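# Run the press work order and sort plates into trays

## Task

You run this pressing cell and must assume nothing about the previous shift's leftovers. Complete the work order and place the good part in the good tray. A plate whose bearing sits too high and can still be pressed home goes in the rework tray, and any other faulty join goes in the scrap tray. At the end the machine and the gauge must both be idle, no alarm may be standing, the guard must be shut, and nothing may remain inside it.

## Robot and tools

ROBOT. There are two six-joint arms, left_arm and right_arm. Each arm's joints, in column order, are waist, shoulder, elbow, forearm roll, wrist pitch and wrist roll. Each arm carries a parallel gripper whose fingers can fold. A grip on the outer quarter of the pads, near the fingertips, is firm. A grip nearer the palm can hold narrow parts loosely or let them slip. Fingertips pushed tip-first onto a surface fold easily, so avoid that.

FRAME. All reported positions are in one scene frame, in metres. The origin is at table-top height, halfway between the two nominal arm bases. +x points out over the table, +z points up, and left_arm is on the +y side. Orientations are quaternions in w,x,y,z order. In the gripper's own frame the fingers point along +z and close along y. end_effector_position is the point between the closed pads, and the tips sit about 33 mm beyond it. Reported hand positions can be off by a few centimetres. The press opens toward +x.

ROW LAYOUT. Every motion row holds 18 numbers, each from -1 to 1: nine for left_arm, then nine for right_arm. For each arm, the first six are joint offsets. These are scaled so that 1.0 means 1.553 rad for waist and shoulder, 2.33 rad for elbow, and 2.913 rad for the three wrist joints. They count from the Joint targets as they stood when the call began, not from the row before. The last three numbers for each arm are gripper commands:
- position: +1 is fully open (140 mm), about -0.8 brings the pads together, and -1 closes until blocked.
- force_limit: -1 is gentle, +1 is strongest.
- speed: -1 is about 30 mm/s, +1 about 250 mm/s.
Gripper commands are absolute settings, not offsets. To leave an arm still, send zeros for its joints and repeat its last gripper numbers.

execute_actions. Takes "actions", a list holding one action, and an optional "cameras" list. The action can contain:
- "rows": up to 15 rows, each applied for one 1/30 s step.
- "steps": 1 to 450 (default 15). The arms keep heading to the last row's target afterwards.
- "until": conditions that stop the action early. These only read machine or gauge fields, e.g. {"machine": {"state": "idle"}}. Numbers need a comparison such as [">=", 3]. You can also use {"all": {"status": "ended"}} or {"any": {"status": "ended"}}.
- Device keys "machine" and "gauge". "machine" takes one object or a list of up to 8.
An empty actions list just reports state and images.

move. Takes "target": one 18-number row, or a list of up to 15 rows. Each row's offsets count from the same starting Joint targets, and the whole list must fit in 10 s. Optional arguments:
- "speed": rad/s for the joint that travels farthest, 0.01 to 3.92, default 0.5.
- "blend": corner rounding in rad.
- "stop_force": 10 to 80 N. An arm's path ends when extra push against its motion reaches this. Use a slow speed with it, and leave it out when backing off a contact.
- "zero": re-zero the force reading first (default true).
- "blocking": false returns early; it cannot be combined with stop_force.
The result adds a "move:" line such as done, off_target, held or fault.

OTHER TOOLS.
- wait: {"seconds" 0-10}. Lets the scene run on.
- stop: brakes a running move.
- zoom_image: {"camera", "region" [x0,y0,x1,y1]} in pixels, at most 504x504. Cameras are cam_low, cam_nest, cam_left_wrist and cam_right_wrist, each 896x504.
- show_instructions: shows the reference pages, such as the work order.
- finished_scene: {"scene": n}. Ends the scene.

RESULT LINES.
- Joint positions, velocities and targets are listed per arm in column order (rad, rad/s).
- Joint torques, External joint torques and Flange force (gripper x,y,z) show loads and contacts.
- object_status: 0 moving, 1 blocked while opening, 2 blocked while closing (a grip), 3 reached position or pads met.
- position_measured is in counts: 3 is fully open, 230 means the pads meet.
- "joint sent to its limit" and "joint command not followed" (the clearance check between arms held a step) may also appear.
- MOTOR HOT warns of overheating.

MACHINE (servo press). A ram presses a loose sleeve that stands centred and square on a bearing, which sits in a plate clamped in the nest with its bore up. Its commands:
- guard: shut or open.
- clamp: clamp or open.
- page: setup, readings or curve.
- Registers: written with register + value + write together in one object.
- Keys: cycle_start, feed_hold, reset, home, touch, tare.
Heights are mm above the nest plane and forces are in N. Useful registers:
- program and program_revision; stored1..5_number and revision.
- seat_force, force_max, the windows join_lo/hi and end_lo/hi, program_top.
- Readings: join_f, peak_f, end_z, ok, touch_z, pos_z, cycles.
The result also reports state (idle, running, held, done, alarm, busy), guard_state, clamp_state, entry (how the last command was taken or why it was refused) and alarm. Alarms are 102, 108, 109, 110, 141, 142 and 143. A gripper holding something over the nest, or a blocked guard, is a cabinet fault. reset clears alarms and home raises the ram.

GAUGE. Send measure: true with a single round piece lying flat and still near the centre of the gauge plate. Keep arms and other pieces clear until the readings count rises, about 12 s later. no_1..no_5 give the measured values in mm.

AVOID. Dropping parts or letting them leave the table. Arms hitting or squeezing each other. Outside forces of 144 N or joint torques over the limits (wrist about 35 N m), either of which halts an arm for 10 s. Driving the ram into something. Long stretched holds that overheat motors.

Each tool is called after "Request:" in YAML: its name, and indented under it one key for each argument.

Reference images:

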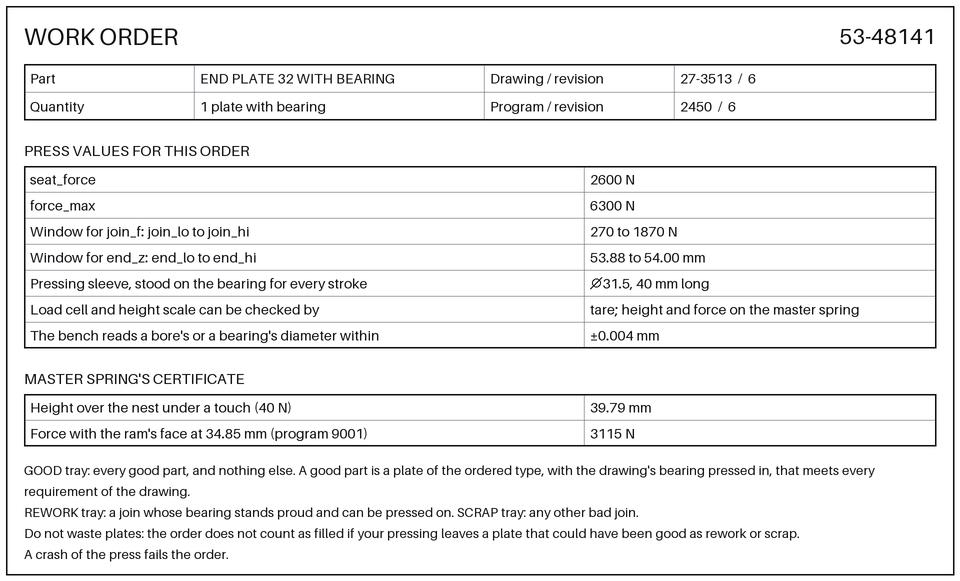

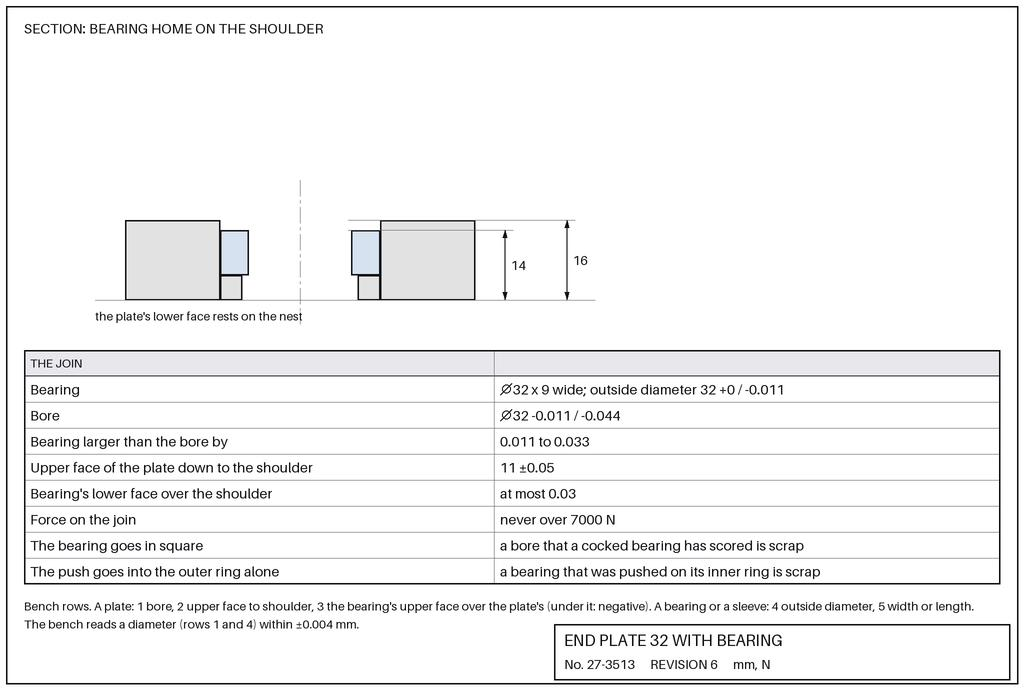

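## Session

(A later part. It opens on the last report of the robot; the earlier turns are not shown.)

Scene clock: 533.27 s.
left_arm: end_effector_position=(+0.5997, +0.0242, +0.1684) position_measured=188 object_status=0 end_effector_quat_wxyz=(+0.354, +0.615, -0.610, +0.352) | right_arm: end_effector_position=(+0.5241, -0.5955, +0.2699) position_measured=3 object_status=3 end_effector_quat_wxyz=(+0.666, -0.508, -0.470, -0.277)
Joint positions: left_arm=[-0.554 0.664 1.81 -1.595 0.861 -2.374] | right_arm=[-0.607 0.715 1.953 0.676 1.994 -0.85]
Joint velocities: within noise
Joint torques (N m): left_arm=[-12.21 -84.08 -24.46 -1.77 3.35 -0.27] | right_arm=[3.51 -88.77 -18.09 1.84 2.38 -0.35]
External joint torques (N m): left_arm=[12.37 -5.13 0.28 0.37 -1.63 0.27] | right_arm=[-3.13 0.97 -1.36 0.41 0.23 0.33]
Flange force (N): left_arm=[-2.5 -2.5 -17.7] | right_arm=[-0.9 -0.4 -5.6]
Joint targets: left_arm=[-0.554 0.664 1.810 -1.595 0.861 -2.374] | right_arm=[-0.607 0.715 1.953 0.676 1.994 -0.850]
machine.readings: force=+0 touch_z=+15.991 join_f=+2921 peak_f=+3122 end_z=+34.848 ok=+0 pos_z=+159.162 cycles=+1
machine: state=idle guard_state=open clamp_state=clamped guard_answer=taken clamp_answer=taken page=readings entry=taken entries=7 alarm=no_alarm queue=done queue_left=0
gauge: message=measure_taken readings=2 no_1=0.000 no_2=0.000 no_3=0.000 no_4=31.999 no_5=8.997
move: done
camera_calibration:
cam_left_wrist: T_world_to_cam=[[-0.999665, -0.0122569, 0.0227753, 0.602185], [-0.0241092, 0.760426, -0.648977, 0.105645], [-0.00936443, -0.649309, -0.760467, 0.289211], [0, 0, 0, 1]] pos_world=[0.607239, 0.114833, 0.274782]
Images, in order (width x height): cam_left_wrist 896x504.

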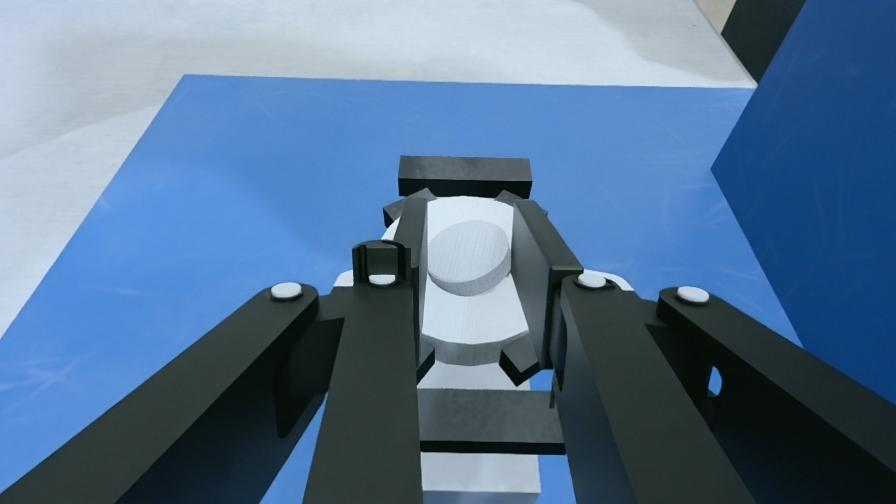

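Request:
move:
  target:
    - [0,0,0,0,0,0,0,0.2,-0.9,0,0,0,0,0,0,1,1,1]
    - [0,-0.0252,-0.0012,0.0129,0,-0.0195,0,0.2,-0.9,0,0,0,0,0,0,1,1,1]
  speed: [0.05,0.1]
  cameras: []

Request:
move:
  target: [-0.0015,-0.0014,0.002,0,0,0,-1,0.2,-0.8,0,0,0,0,0,0,1,1,1]
  speed: 0.05
  cameras: ["cam_left_wrist","cam_nest"]

Request:
zoom_image:
  camera: "cam_left_wrist"
  region: [390, 180, 570, 350]

Scene clock: 544.30 s.
left_arm: end_effector_position=(+0.5982, +0.0250, +0.1977) position_measured=129 object_status=3 end_effector_quat_wxyz=(+0.354, +0.615, -0.610, +0.352) | right_arm: end_effector_position=(+0.5241, -0.5955, +0.2699) position_measured=3 object_status=3 end_effector_quat_wxyz=(+0.666, -0.508, -0.470, -0.277)
Joint positions: left_arm=[-0.554 0.625 1.807 -1.557 0.861 -2.431] | right_arm=[-0.607 0.715 1.953 0.676 1.994 -0.85]
Joint velocities: within noise
Joint torques (N m): left_arm=[-2.04 -84.48 -25.57 -1.48 1.56 -0.15] | right_arm=[3.33 -89.17 -18.19 1.9 2.41 -0.33]
External joint torques (N m): left_arm=[2.42 -3.2 -0.19 0.13 0.05 0.15] | right_arm=[-2.99 1.19 -1.17 0.35 0.2 0.31]
Flange force (N): left_arm=[1.2 1.1 -5.8] | right_arm=[-1.3 -0.3 -5.4]
Joint targets: left_arm=[-0.554 0.625 1.807 -1.557 0.861 -2.431] | right_arm=[-0.607 0.715 1.953 0.676 1.994 -0.850]
machine.readings: force=+0 touch_z=+15.991 join_f=+2921 peak_f=+3122 end_z=+34.848 ok=+0 pos_z=+159.162 cycles=+1
machine: state=idle guard_state=open clamp_state=clamped guard_answer=taken clamp_answer=taken page=readings entry=taken entries=7 alarm=no_alarm queue=done queue_left=0
gauge: message=measure_taken readings=2 no_1=0.000 no_2=0.000 no_3=0.000 no_4=31.999 no_5=8.997
move: done
No camera images: "cameras" was empty.

Scene clock: 545.93 s.
left_arm: end_effector_position=(+0.5945, +0.0247, +0.1972) position_measured=232 object_status=0 end_effector_quat_wxyz=(+0.355, +0.615, -0.611, +0.350) | right_arm: end_effector_position=(+0.5241, -0.5955, +0.2699) position_measured=3 object_status=3 end_effector_quat_wxyz=(+0.666, -0.508, -0.470, -0.277)
Joint positions: left_arm=[-0.556 0.622 1.812 -1.557 0.861 -2.431] | right_arm=[-0.607 0.715 1.953 0.676 1.994 -0.85]
Joint velocities: within noise
Joint torques (N m): left_arm=[-2.45 -84.98 -25.43 -1.49 1.59 -0.17] | right_arm=[3.15 -88.83 -18.27 1.92 2.39 -0.29]
External joint torques (N m): left_arm=[2.45 -1.9 -0.07 0.13 0.03 0.17] | right_arm=[-2.85 0.69 -1.31 0.35 0.24 0.27]
Flange force (N): left_arm=[-0.1 0.1 -4.6] | right_arm=[-0.5 -0.5 -5.2]
Joint targets: left_arm=[-0.556 0.622 1.812 -1.557 0.861 -2.431] | right_arm=[-0.607 0.715 1.953 0.676 1.994 -0.850]
machine.readings: force=+0 touch_z=+15.991 join_f=+2921 peak_f=+3122 end_z=+34.848 ok=+0 pos_z=+159.162 cycles=+1
machine: state=idle guard_state=open clamp_state=clamped guard_answer=taken clamp_answer=taken page=readings entry=taken entries=7 alarm=no_alarm queue=done queue_left=0
gauge: message=measure_taken readings=2 no_1=0.000 no_2=0.000 no_3=0.000 no_4=31.999 no_5=8.997
move: done
camera_calibration:
cam_left_wrist: T_world_to_cam=[[-0.999622, -0.0094243, 0.025819, 0.595745], [-0.0239053, 0.761689, -0.647502, 0.123342], [-0.0135638, -0.647875, -0.761626, 0.314074], [0, 0, 0, 1]] pos_world=[0.602729, 0.115146, 0.30369]
Images, in order (width x height): cam_nest 896x504, cam_left_wrist 896x504.

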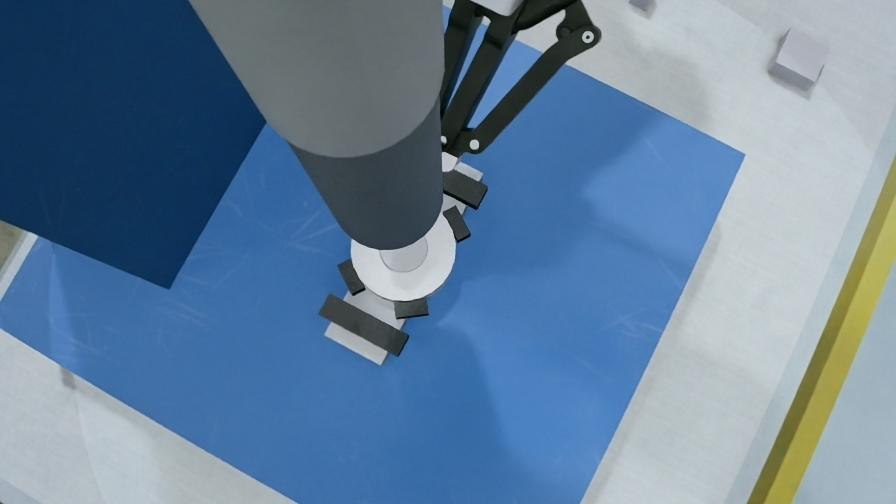

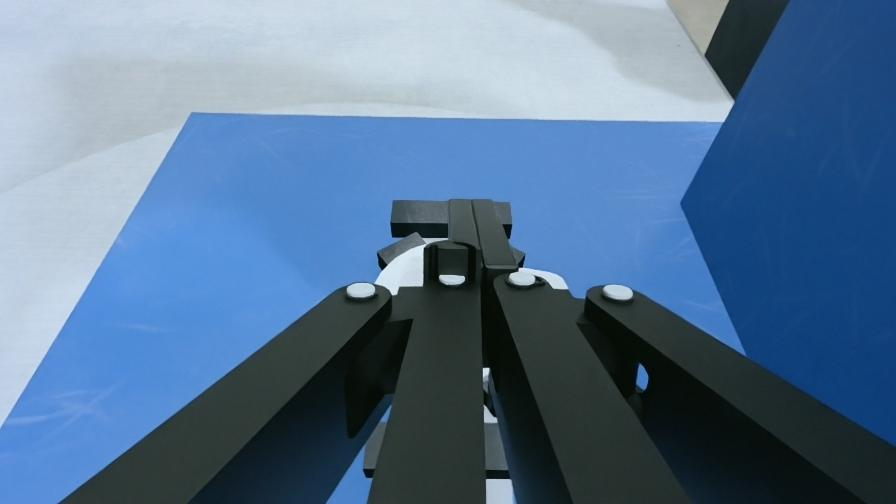

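Scaled by 2.800.

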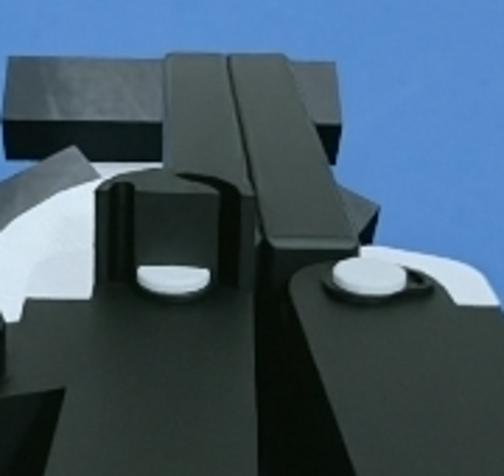

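Request:
move:
  target: [0,0.015,0.0007,-0.0077,0,0.0116,-1,0.2,-0.8,0,0,0,0,0,0,1,1,1]
  speed: 0.04
  stop_force: 12
  cameras: []

Request:
move:
  target: [0,0.009,0.0004,-0.0046,0,0.007,-1,0.2,-0.8,0,0,0,0,0,0,1,1,1]
  speed: 0.01
  stop_force: 12
  cameras: ["cam_left_wrist","cam_nest"]

Request:
zoom_image:
  camera: "cam_nest"
  region: [340, 220, 470, 310]

Scene clock: 551.07 s.
left_arm: end_effector_position=(+0.5955, +0.0242, +0.1799) position_measured=232 object_status=3 end_effector_quat_wxyz=(+0.355, +0.615, -0.611, +0.351) | right_arm: end_effector_position=(+0.5241, -0.5955, +0.2699) position_measured=3 object_status=3 end_effector_quat_wxyz=(+0.666, -0.508, -0.470, -0.277)
Joint positions: left_arm=[-0.556 0.646 1.814 -1.579 0.861 -2.397] | right_arm=[-0.607 0.715 1.953 0.676 1.994 -0.85]
Joint velocities: within noise
Joint torques (N m): left_arm=[-2.2 -86.25 -24.42 -1.56 1.52 -0.09] | right_arm=[3.43 -88.82 -18.2 1.89 2.42 -0.35]
External joint torques (N m): left_arm=[2.65 -2.18 -0.37 0.19 0.16 0.09] | right_arm=[-3.39 1.07 -1.07 0.35 0.19 0.33]
Flange force (N): left_arm=[0.5 -0.6 -5.0] | right_arm=[-1.4 -0.9 -5.5]
Joint targets: left_arm=[-0.556 0.646 1.814 -1.579 0.861 -2.397] | right_arm=[-0.607 0.715 1.953 0.676 1.994 -0.850]
machine.readings: force=+0 touch_z=+15.991 join_f=+2921 peak_f=+3122 end_z=+34.848 ok=+0 pos_z=+159.162 cycles=+1
machine: state=idle guard_state=open clamp_state=clamped guard_answer=taken clamp_answer=taken page=readings entry=taken entries=7 alarm=no_alarm queue=done queue_left=0
gauge: message=measure_taken readings=2 no_1=0.000 no_2=0.000 no_3=0.000 no_4=31.999 no_5=8.997
move: done
No camera images: "cameras" was empty.

Scene clock: 552.70 s.
left_arm: end_effector_position=(+0.5958, +0.0240, +0.1747) position_measured=232 object_status=3 end_effector_quat_wxyz=(+0.355, +0.615, -0.611, +0.351) | right_arm: end_effector_position=(+0.5241, -0.5955, +0.2699) position_measured=3 object_status=3 end_effector_quat_wxyz=(+0.666, -0.508, -0.470, -0.277)
Joint positions: left_arm=[-0.556 0.653 1.814 -1.587 0.861 -2.387] | right_arm=[-0.607 0.715 1.953 0.676 1.994 -0.85]
Joint velocities: within noise
Joint torques (N m): left_arm=[-5.96 -75.05 -19.37 0.18 -0.41 -0.09] | right_arm=[3.74 -88.6 -18.11 1.86 2.38 -0.28]
External joint torques (N m): left_arm=[6.25 -13.77 -5.08 -1.56 2.12 0.09] | right_arm=[-3.34 0.32 -1.29 0.39 0.25 0.26]
Flange force (N): left_arm=[9.3 0.4 -16.8] | right_arm=[-0.3 -1.4 -5.3]
Joint targets: left_arm=[-0.556 0.653 1.814 -1.586 0.861 -2.387] | right_arm=[-0.607 0.715 1.953 0.676 1.994 -0.850]
machine.readings: force=+0 touch_z=+15.991 join_f=+2921 peak_f=+3122 end_z=+34.848 ok=+0 pos_z=+159.162 cycles=+1
machine: state=idle guard_state=open clamp_state=clamped guard_answer=taken clamp_answer=taken page=readings entry=taken entries=7 alarm=no_alarm queue=done queue_left=0
gauge: message=measure_taken readings=2 no_1=0.000 no_2=0.000 no_3=0.000 no_4=31.999 no_5=8.997
move: contact (left_arm)
camera_calibration:
cam_left_wrist: T_world_to_cam=[[-0.999639, -0.00983606, 0.0250135, 0.59771], [-0.0237082, 0.761121, -0.648176, 0.10933], [-0.0126628, -0.648535, -0.76108, 0.29586], [0, 0, 0, 1]] pos_world=[0.603832, 0.114541, 0.281087]
Images, in order (width x height): cam_nest 896x504, cam_left_wrist 896x504.

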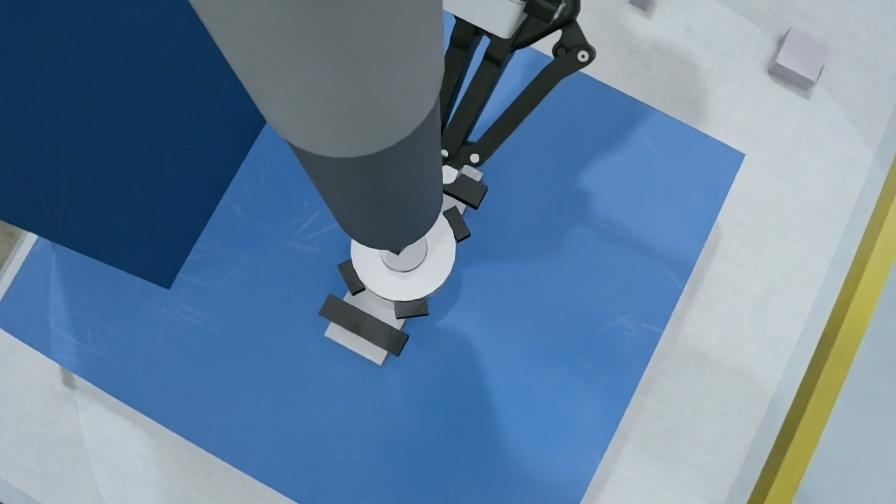

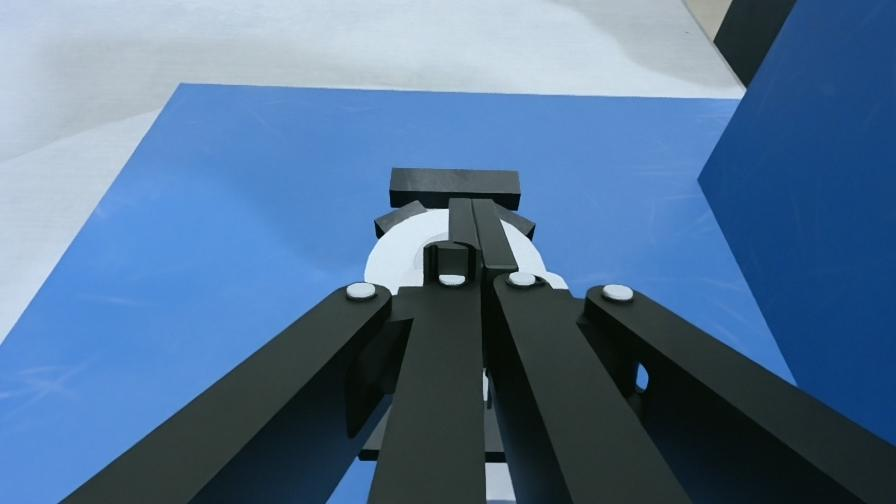

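Scaled by 3.877.

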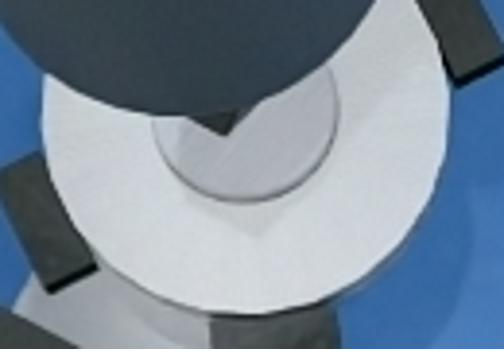

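Request:
move:
  target: [0,-0.0252,-0.0012,0.0129,0,-0.0195,-1,0.2,-0.8,0,0,0,0,0,0,1,1,1]
  speed: 0.06
  cameras: []

Request:
move:
  target: [0,0,0,0,0,0,0,0.2,-0.2,0,0,0,0,0,0,1,1,1]
  speed: 0.06
  cameras: ["cam_left_wrist","cam_nest"]

Request:
zoom_image:
  camera: "cam_left_wrist"
  region: [400, 230, 530, 350]

Request:
zoom_image:
  camera: "cam_nest"
  region: [340, 220, 470, 310]

Scene clock: 556.17 s.
left_arm: end_effector_position=(+0.5942, +0.0249, +0.2038) position_measured=232 object_status=3 end_effector_quat_wxyz=(+0.355, +0.615, -0.611, +0.350) | right_arm: end_effector_position=(+0.5241, -0.5955, +0.2699) position_measured=3 object_status=3 end_effector_quat_wxyz=(+0.666, -0.508, -0.470, -0.277)
Joint positions: left_arm=[-0.556 0.614 1.811 -1.549 0.861 -2.444] | right_arm=[-0.607 0.715 1.953 0.676 1.994 -0.85]
Joint velocities: within noise
Joint torques (N m): left_arm=[-1.77 -85.08 -25.49 -1.41 1.58 -0.19] | right_arm=[3.29 -88.89 -18.24 1.82 2.42 -0.28]
External joint torques (N m): left_arm=[1.8 -2.06 -0.53 0.05 0.04 0.19] | right_arm=[-3.7 0.36 -1.46 0.48 0.21 0.26]
Flange force (N): left_arm=[0.6 0.0 -3.7] | right_arm=[-0.4 -1.5 -5.8]
Joint targets: left_arm=[-0.556 0.614 1.811 -1.549 0.861 -2.444] | right_arm=[-0.607 0.715 1.953 0.676 1.994 -0.850]
machine.readings: force=+0 touch_z=+15.991 join_f=+2921 peak_f=+3122 end_z=+34.848 ok=+0 pos_z=+159.162 cycles=+1
machine: state=idle guard_state=open clamp_state=clamped guard_answer=taken clamp_answer=taken page=readings entry=taken entries=7 alarm=no_alarm queue=done queue_left=0
gauge: message=measure_taken readings=2 no_1=0.000 no_2=0.000 no_3=0.000 no_4=31.999 no_5=8.997
move: done
No camera images: "cameras" was empty.

Scene clock: 557.07 s.
left_arm: end_effector_position=(+0.5942, +0.0249, +0.2038) position_measured=129 object_status=0 end_effector_quat_wxyz=(+0.355, +0.615, -0.611, +0.350) | right_arm: end_effector_position=(+0.5241, -0.5955, +0.2699) position_measured=3 object_status=3 end_effector_quat_wxyz=(+0.666, -0.508, -0.470, -0.277)
Joint positions: left_arm=[-0.556 0.614 1.811 -1.549 0.861 -2.444] | right_arm=[-0.607 0.715 1.953 0.676 1.994 -0.85]
Joint velocities: within noise
Joint torques (N m): left_arm=[-1.67 -84.79 -25.57 -1.41 1.55 -0.17] | right_arm=[3.37 -88.58 -18.13 1.88 2.39 -0.29]
External joint torques (N m): left_arm=[1.78 -2.21 -0.38 0.07 0.05 0.17] | right_arm=[-3.15 0.52 -1.18 0.36 0.23 0.27]
Flange force (N): left_arm=[0.7 0.4 -3.9] | right_arm=[-0.6 -1.2 -5.1]
Joint targets: left_arm=[-0.556 0.614 1.811 -1.549 0.861 -2.444] | right_arm=[-0.607 0.715 1.953 0.676 1.994 -0.850]
machine.readings: force=+0 touch_z=+15.991 join_f=+2921 peak_f=+3122 end_z=+34.848 ok=+0 pos_z=+159.162 cycles=+1
machine: state=idle guard_state=open clamp_state=clamped guard_answer=taken clamp_answer=taken page=readings entry=taken entries=7 alarm=no_alarm queue=done queue_left=0
gauge: message=measure_taken readings=2 no_1=0.000 no_2=0.000 no_3=0.000 no_4=31.999 no_5=8.997
move: done
camera_calibration:
cam_left_wrist: T_world_to_cam=[[-0.999624, -0.00949329, 0.0257419, 0.595307], [-0.023906, 0.761778, -0.647397, 0.127478], [-0.0134637, -0.647768, -0.761719, 0.319258], [0, 0, 0, 1]] pos_world=[0.602429, 0.115347, 0.31039]
Images, in order (width x height): cam_nest 896x504, cam_left_wrist 896x504.

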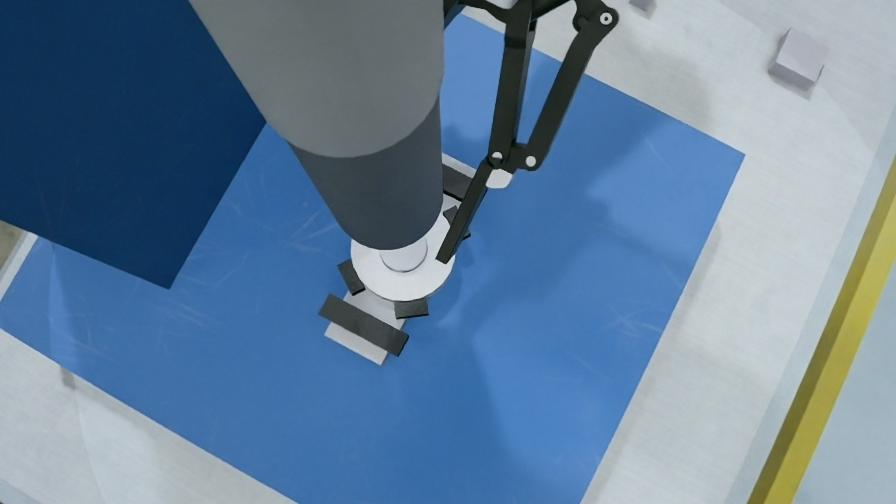

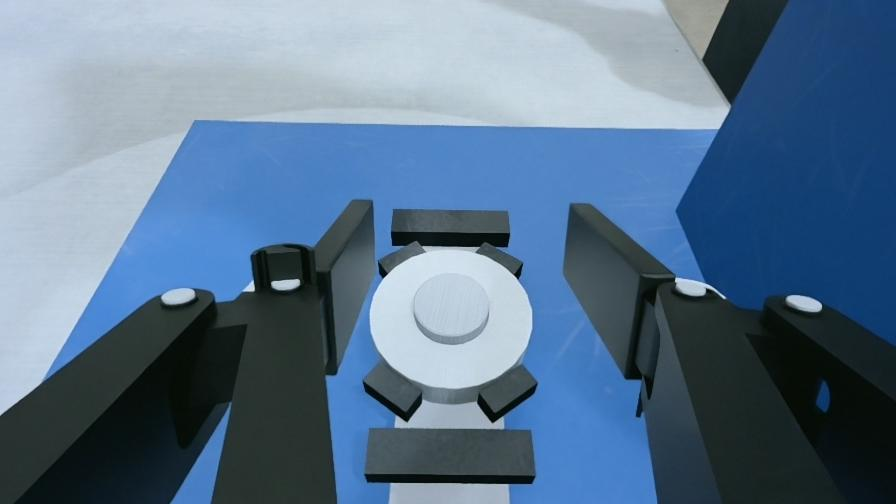

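Scaled by 3.877.

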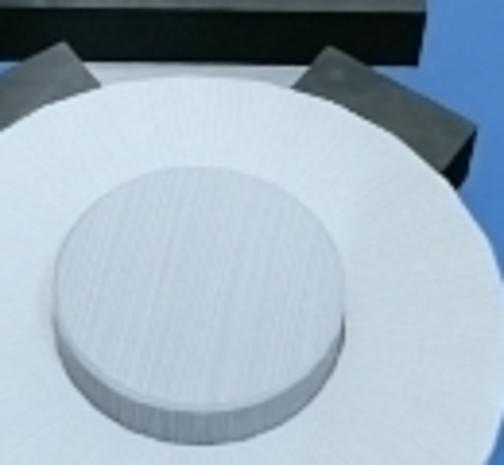

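Scaled by 3.877.

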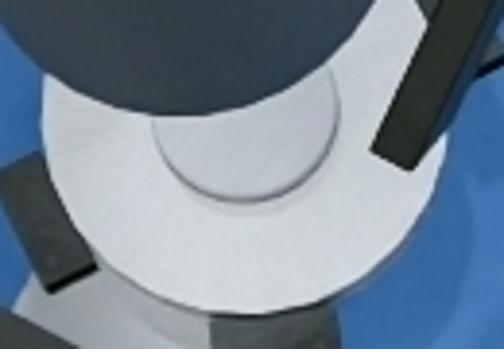

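Request:
move:
  target:
    - [0.119,-0.0368,0.0411,0.0354,0.0401,0.0245,0.2,0.2,-0.2,0,0,0,0,0,0,1,1,1]
    - [0.3722,-0.2001,0.2611,-0.5467,-0.0799,0.2997,0.2,0.2,-0.2,0,0,0,0,0,0,1,1,1]
    - [0.0979,0.0564,-0.0121,-0.5467,-0.1617,0.2997,0.2,0.2,-0.2,0,0,0,0,0,0,1,1,1]
  speed: [0.3,0.6,0.5]
  blend: [0.05,0.05,0]
  cameras: ["cam_left_wrist","cam_nest"]

Request:
zoom_image:
  camera: "cam_nest"
  region: [340, 220, 470, 310]

Scene clock: 571.77 s.
left_arm: end_effector_position=(+0.9228, +0.3091, +0.1504) position_measured=104 object_status=3 end_effector_quat_wxyz=(+0.088, +0.853, -0.152, +0.492) | right_arm: end_effector_position=(+0.5241, -0.5954, +0.2699) position_measured=3 object_status=3 end_effector_quat_wxyz=(+0.666, -0.508, -0.470, -0.277)
Joint positions: left_arm=[-0.404 0.701 1.783 -3.141 0.39 -1.571] | right_arm=[-0.607 0.715 1.953 0.676 1.994 -0.85]
Joint velocities: within noise
Joint torques (N m): left_arm=[-2.58 -92.02 -28 -2.92 2.46 -0.12] | right_arm=[3.57 -88.62 -17.98 1.93 2.37 -0.28]
External joint torques (N m): left_arm=[3.06 -5.02 -0.66 0.22 0 0.12] | right_arm=[-3.5 0.83 -1.4 0.33 0.24 0.25]
Flange force (N): left_arm=[3.9 -4.4 -6.5] | right_arm=[-1.0 -1.0 -6.0]
Joint targets: left_arm=[-0.404 0.701 1.783 -3.141 0.390 -1.571] | right_arm=[-0.607 0.715 1.953 0.676 1.994 -0.850]
machine.readings: force=+0 touch_z=+15.991 join_f=+2921 peak_f=+3122 end_z=+34.848 ok=+0 pos_z=+159.162 cycles=+1
machine: state=idle guard_state=open clamp_state=clamped guard_answer=taken clamp_answer=taken page=readings entry=taken entries=7 alarm=no_alarm queue=done queue_left=0
gauge: message=measure_taken readings=2 no_1=0.000 no_2=0.000 no_3=0.000 no_4=31.999 no_5=8.997
move: done
camera_calibration:
cam_left_wrist: T_world_to_cam=[[-0.338408, -0.94085, 0.0167677, 0.606789], [-0.71898, 0.247027, -0.64965, 0.685036], [0.607081, -0.231903, -0.760048, -0.234444], [0, 0, 0, 1]] pos_world=[0.840196, 0.347307, 0.256671]
Images, in order (width x height): cam_nest 896x504, cam_left_wrist 896x504.

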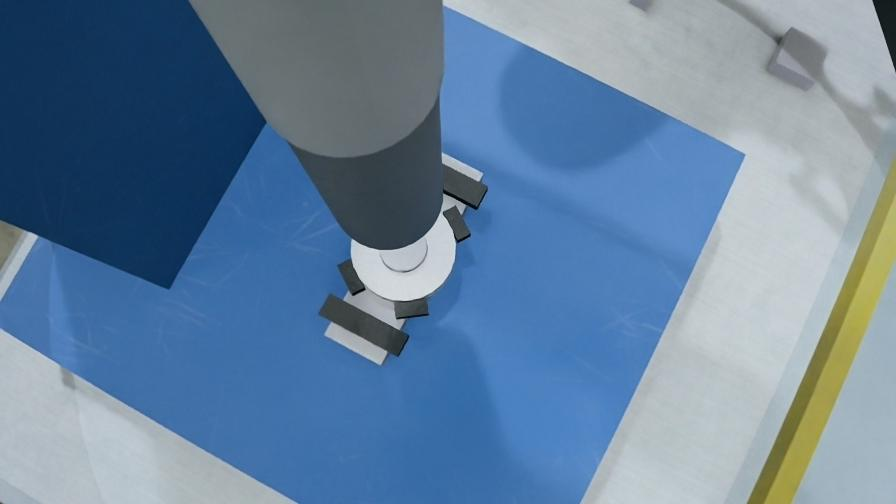

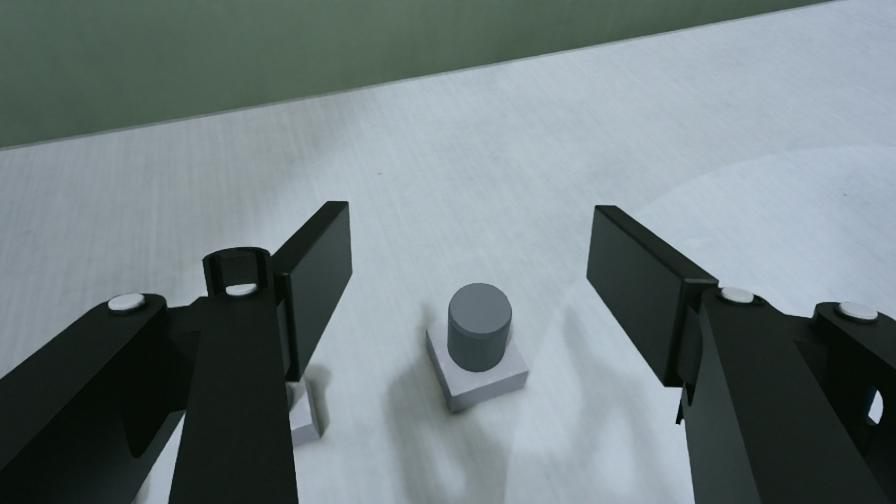

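Scaled by 3.877.

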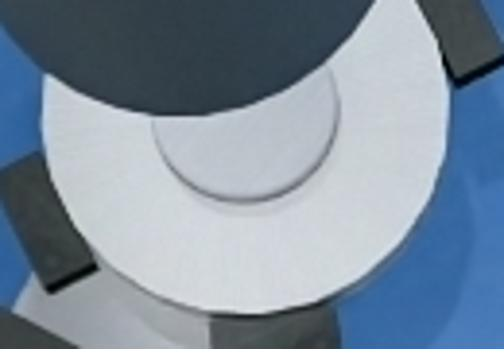

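Request:
move:
  target: [-0.0052,0.06,-0.0154,0,0.02,0,0.2,0.2,-0.2,0,0,0,0,0,0,1,1,1]
  speed: 0.2
  stop_force: 12
  cameras: ["cam_left_wrist"]

Scene clock: 577.07 s.
left_arm: end_effector_position=(+0.9356, +0.2952, +0.0925) position_measured=104 object_status=3 end_effector_quat_wxyz=(+0.090, +0.852, -0.156, +0.492) | right_arm: end_effector_position=(+0.5241, -0.5954, +0.2699) position_measured=3 object_status=3 end_effector_quat_wxyz=(+0.666, -0.508, -0.470, -0.277)
Joint positions: left_arm=[-0.412 0.794 1.747 -3.141 0.448 -1.571] | right_arm=[-0.607 0.715 1.953 0.676 1.994 -0.85]
Joint velocities: within noise
Joint torques (N m): left_arm=[-2.45 -100.09 -26.17 -2.61 2.35 -0.08] | right_arm=[3.63 -89.05 -18.11 1.83 2.43 -0.3]
External joint torques (N m): left_arm=[2.61 -2.07 -0.5 0.12 0.11 0.07] | right_arm=[-3.44 0.52 -1.48 0.45 0.2 0.28]
Flange force (N): left_arm=[1.8 -3.6 -2.1] | right_arm=[-0.5 -1.0 -5.7]
Joint targets: left_arm=[-0.412 0.794 1.747 -3.141 0.448 -1.571] | right_arm=[-0.607 0.715 1.953 0.676 1.994 -0.850]
machine.readings: force=+0 touch_z=+15.991 join_f=+2921 peak_f=+3122 end_z=+34.848 ok=+0 pos_z=+159.162 cycles=+1
machine: state=idle guard_state=open clamp_state=clamped guard_answer=taken clamp_answer=taken page=readings entry=taken entries=7 alarm=no_alarm queue=done queue_left=0
gauge: message=measure_taken readings=2 no_1=0.000 no_2=0.000 no_3=0.000 no_4=31.999 no_5=8.997
move: done
camera_calibration:
cam_left_wrist: T_world_to_cam=[[-0.346137, -0.938034, 0.0167505, 0.605538], [-0.716378, 0.252733, -0.650329, 0.656077], [0.605798, -0.237103, -0.759468, -0.286719], [0, 0, 0, 1]] pos_world=[0.853292, 0.334222, 0.198769]
Images, in order (width x height): cam_left_wrist 896x504.

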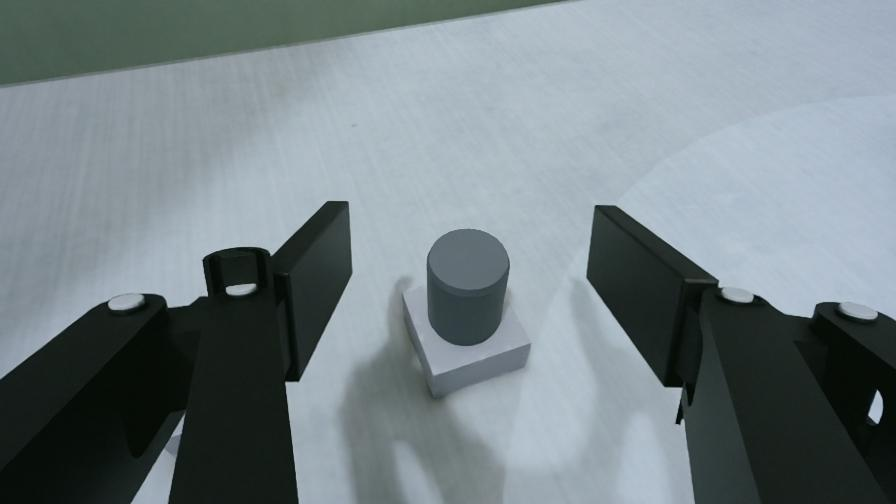

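Request:
move:
  target: [0,0.0321,-0.0077,0,0.0105,0,0.2,0.2,-0.2,0,0,0,0,0,0,1,1,1]
  speed: 0.08
  stop_force: 12
  cameras: ["cam_left_wrist"]

Scene clock: 579.93 s.
left_arm: end_effector_position=(+0.9412, +0.2931, +0.0596) position_measured=104 object_status=3 end_effector_quat_wxyz=(+0.090, +0.852, -0.156, +0.492) | right_arm: end_effector_position=(+0.5241, -0.5954, +0.2699) position_measured=3 object_status=3 end_effector_quat_wxyz=(+0.666, -0.508, -0.470, -0.277)
Joint positions: left_arm=[-0.412 0.844 1.729 -3.141 0.479 -1.571] | right_arm=[-0.607 0.715 1.953 0.676 1.994 -0.85]
Joint velocities: within noise
Joint torques (N m): left_arm=[-2.33 -101.88 -25.18 -2.57 2.43 -0.14] | right_arm=[3.5 -88.9 -18.12 1.87 2.36 -0.31]
External joint torques (N m): left_arm=[2.33 -2.97 -0.4 0.2 0.04 0.14] | right_arm=[-3.67 0.34 -1.54 0.42 0.27 0.29]
Flange force (N): left_arm=[2.6 -3.3 -3.5] | right_arm=[-0.3 -1.5 -6.0]
Joint targets: left_arm=[-0.412 0.844 1.729 -3.141 0.479 -1.571] | right_arm=[-0.607 0.715 1.953 0.676 1.994 -0.850]
machine.readings: force=+0 touch_z=+15.991 join_f=+2921 peak_f=+3122 end_z=+34.848 ok=+0 pos_z=+159.162 cycles=+1
machine: state=idle guard_state=open clamp_state=clamped guard_answer=taken clamp_answer=taken page=readings entry=taken entries=7 alarm=no_alarm queue=done queue_left=0
gauge: message=measure_taken readings=2 no_1=0.000 no_2=0.000 no_3=0.000 no_4=31.999 no_5=8.997
move: done
camera_calibration:
cam_left_wrist: T_world_to_cam=[[-0.346137, -0.938034, 0.0167699, 0.606027], [-0.717173, 0.25303, -0.649337, 0.639938], [0.604857, -0.236787, -0.760316, -0.314739], [0, 0, 0, 1]] pos_world=[0.859086, 0.332024, 0.166071]
Images, in order (width x height): cam_left_wrist 896x504.

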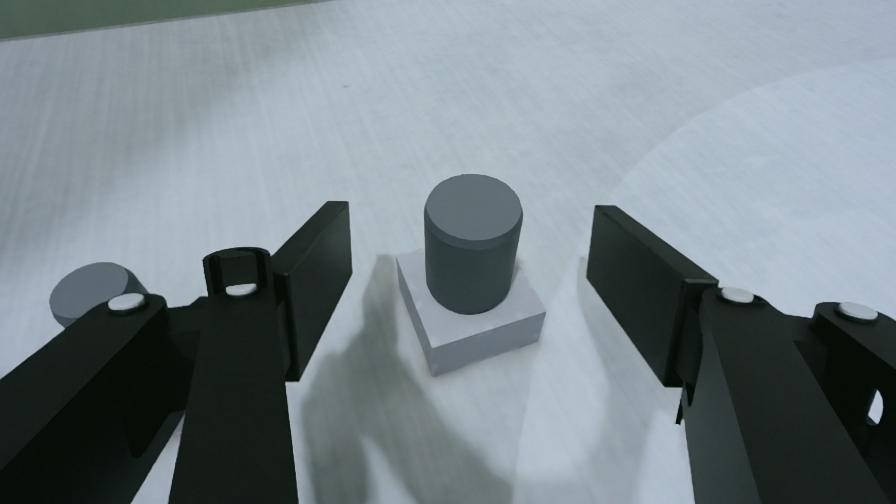

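Request:
move:
  target: [0,0,0,0,0,0,-1,0,-1,0,0,0,0,0,0,1,1,1]
  speed: 0.1
  cameras: ["cam_left_wrist"]

Scene clock: 583.77 s.
left_arm: end_effector_position=(+0.9412, +0.2931, +0.0596) position_measured=185 object_status=0 end_effector_quat_wxyz=(+0.090, +0.852, -0.156, +0.492) | right_arm: end_effector_position=(+0.5241, -0.5955, +0.2699) position_measured=3 object_status=3 end_effector_quat_wxyz=(+0.666, -0.508, -0.470, -0.277)
Joint positions: left_arm=[-0.412 0.844 1.729 -3.141 0.479 -1.571] | right_arm=[-0.607 0.715 1.953 0.676 1.994 -0.85]
Joint velocities: within noise
Joint torques (N m): left_arm=[-2.5 -98.17 -24.25 -2.56 1.61 -0.16] | right_arm=[3.5 -88.78 -18.06 1.88 2.4 -0.3]
External joint torques (N m): left_arm=[2.71 -6.38 -1.21 0.19 0.85 0.16] | right_arm=[-3.41 0.55 -1.4 0.38 0.22 0.28]
Flange force (N): left_arm=[4.5 -3.6 -7.3] | right_arm=[-0.6 -1.1 -5.7]
Joint targets: left_arm=[-0.412 0.844 1.729 -3.141 0.479 -1.571] | right_arm=[-0.607 0.715 1.953 0.676 1.994 -0.850]
machine.readings: force=+0 touch_z=+15.991 join_f=+2921 peak_f=+3122 end_z=+34.848 ok=+0 pos_z=+159.162 cycles=+1
machine: state=idle guard_state=open clamp_state=clamped guard_answer=taken clamp_answer=taken page=readings entry=taken entries=7 alarm=no_alarm queue=done queue_left=0
gauge: message=measure_taken readings=2 no_1=0.000 no_2=0.000 no_3=0.000 no_4=31.999 no_5=8.997
move: done
camera_calibration:
cam_left_wrist: T_world_to_cam=[[-0.346137, -0.938034, 0.0167699, 0.606027], [-0.717173, 0.25303, -0.649337, 0.639938], [0.604857, -0.236787, -0.760316, -0.314739], [0, 0, 0, 1]] pos_world=[0.859086, 0.332024, 0.166071]
Images, in order (width x height): cam_left_wrist 896x504.

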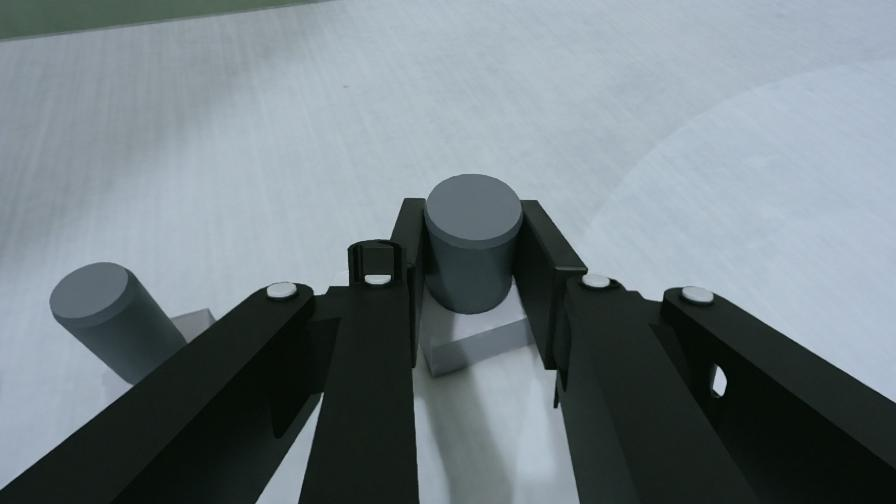

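Request:
move:
  target:
    - [0,-0.0918,0.0231,0,-0.0306,0,-1,0,-1,0,0,0,0,0,0,1,1,1]
    - [0.2795,-0.3482,0.2963,0,0.0512,0,-1,0,-1,0,0,0,0,0,0,1,1,1]
    - [0.2795,-0.1075,0.0876,0,0.0127,0,-1,0,-1,0,0,0,0,0,0,1,1,1]
    - [0.2795,-0.0612,0.0867,0,0.0367,0,-1,0,-1,0,0,0,0,0,0,1,1,1]
  speed: [0.15,0.5,0.4,0.12]
  blend: [0.03,0.05,0.02,0]
  cameras: ["cam_left_wrist"]

Request:
move:
  target: [0,0.0245,-0.0018,0,0.0115,0,-1,0,-1,0,0,0,0,0,0,1,1,1]
  speed: 0.02
  stop_force: 12
  cameras: ["cam_left_wrist"]

Scene clock: 593.27 s.
left_arm: end_effector_position=(+0.8988, +0.7370, +0.0724) position_measured=185 object_status=2 end_effector_quat_wxyz=(-0.018, +0.866, +0.031, +0.499) | right_arm: end_effector_position=(+0.5241, -0.5954, +0.2699) position_measured=3 object_status=3 end_effector_quat_wxyz=(+0.666, -0.508, -0.470, -0.277)
Joint positions: left_arm=[0.022 0.749 1.931 -3.141 0.585 -1.571] | right_arm=[-0.607 0.715 1.953 0.676 1.994 -0.85]
Joint velocities: within noise
Joint torques (N m): left_arm=[-1.84 -94 -22.59 -2.13 3.15 -0.22] | right_arm=[3.97 -88.98 -18.07 1.93 2.37 -0.31]
External joint torques (N m): left_arm=[2.18 0.61 1.21 0.18 -0.69 0.21] | right_arm=[-3.62 0.57 -1.25 0.32 0.25 0.29]
Flange force (N): left_arm=[-0.4 -3.3 -1.1] | right_arm=[-0.8 -1.6 -5.7]
Joint targets: left_arm=[0.022 0.749 1.931 -3.141 0.585 -1.571] | right_arm=[-0.607 0.715 1.953 0.676 1.994 -0.850]
machine.readings: force=+0 touch_z=+15.991 join_f=+2921 peak_f=+3122 end_z=+34.848 ok=+0 pos_z=+159.162 cycles=+1
machine: state=idle guard_state=open clamp_state=clamped guard_answer=taken clamp_answer=taken page=readings entry=taken entries=7 alarm=no_alarm queue=done queue_left=0
gauge: message=measure_taken readings=2 no_1=0.000 no_2=0.000 no_3=0.000 no_4=31.999 no_5=8.997
move: done
camera_calibration:
cam_left_wrist: T_world_to_cam=[[0.0805688, -0.996607, 0.0168026, 0.667071], [-0.757105, -0.0721537, -0.649297, 0.780954], [0.648306, 0.0395918, -0.760349, -0.417033], [0, 0, 0, 1]] pos_world=[0.807884, 0.737667, 0.178771]
Images, in order (width x height): cam_left_wrist 896x504.

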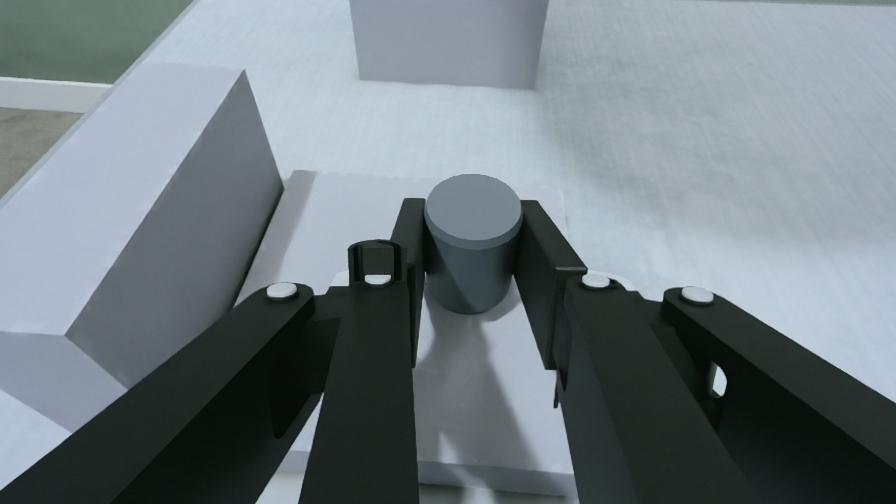

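Scene clock: 594.73 s.
left_arm: end_effector_position=(+0.8990, +0.7370, +0.0613) position_measured=185 object_status=2 end_effector_quat_wxyz=(-0.018, +0.866, +0.031, +0.500) | right_arm: end_effector_position=(+0.5241, -0.5954, +0.2699) position_measured=3 object_status=3 end_effector_quat_wxyz=(+0.666, -0.508, -0.470, -0.277)
Joint positions: left_arm=[0.022 0.767 1.929 -3.141 0.601 -1.571] | right_arm=[-0.607 0.715 1.953 0.676 1.994 -0.85]
Joint velocities: within noise
Joint torques (N m): left_arm=[-2.48 -84.15 -17.7 -2.02 0.33 -0.21] | right_arm=[3.44 -88.36 -18.34 1.91 2.41 -0.3]
External joint torques (N m): left_arm=[2.88 -10.67 -3.35 0.11 2.15 0.21] | right_arm=[-3.08 -0.14 -1.15 0.34 0.22 0.28]
Flange force (N): left_arm=[9.3 -4.1 -9.8] | right_arm=[0.2 -1.8 -4.5]
Joint targets: left_arm=[0.022 0.767 1.929 -3.141 0.601 -1.571] | right_arm=[-0.607 0.715 1.953 0.676 1.994 -0.850]
machine.readings: force=+0 touch_z=+15.991 join_f=+2921 peak_f=+3122 end_z=+34.848 ok=+0 pos_z=+159.162 cycles=+1
machine: state=idle guard_state=open clamp_state=clamped guard_answer=taken clamp_answer=taken page=readings entry=taken entries=7 alarm=no_alarm queue=done queue_left=0
gauge: message=measure_taken readings=2 no_1=0.000 no_2=0.000 no_3=0.000 no_4=31.999 no_5=8.997
move: contact (left_arm); left_arm: the shoulder is farthest, 0.020 rad from its target
camera_calibration:
cam_left_wrist: T_world_to_cam=[[0.0805594, -0.996608, 0.0168307, 0.667352], [-0.756872, -0.0721506, -0.649568, 0.773686], [0.648579, 0.0395901, -0.760117, -0.425801], [0, 0, 0, 1]] pos_world=[0.807985, 0.737767, 0.167671]
Images, in order (width x height): cam_left_wrist 896x504.

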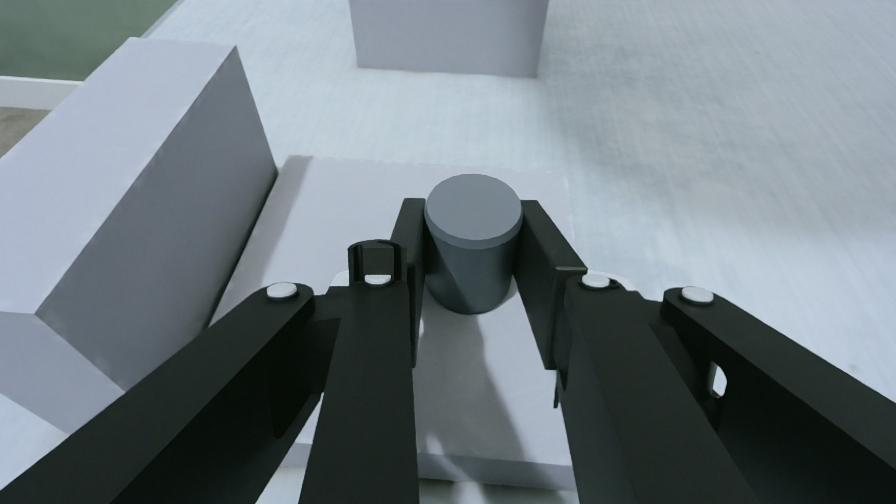

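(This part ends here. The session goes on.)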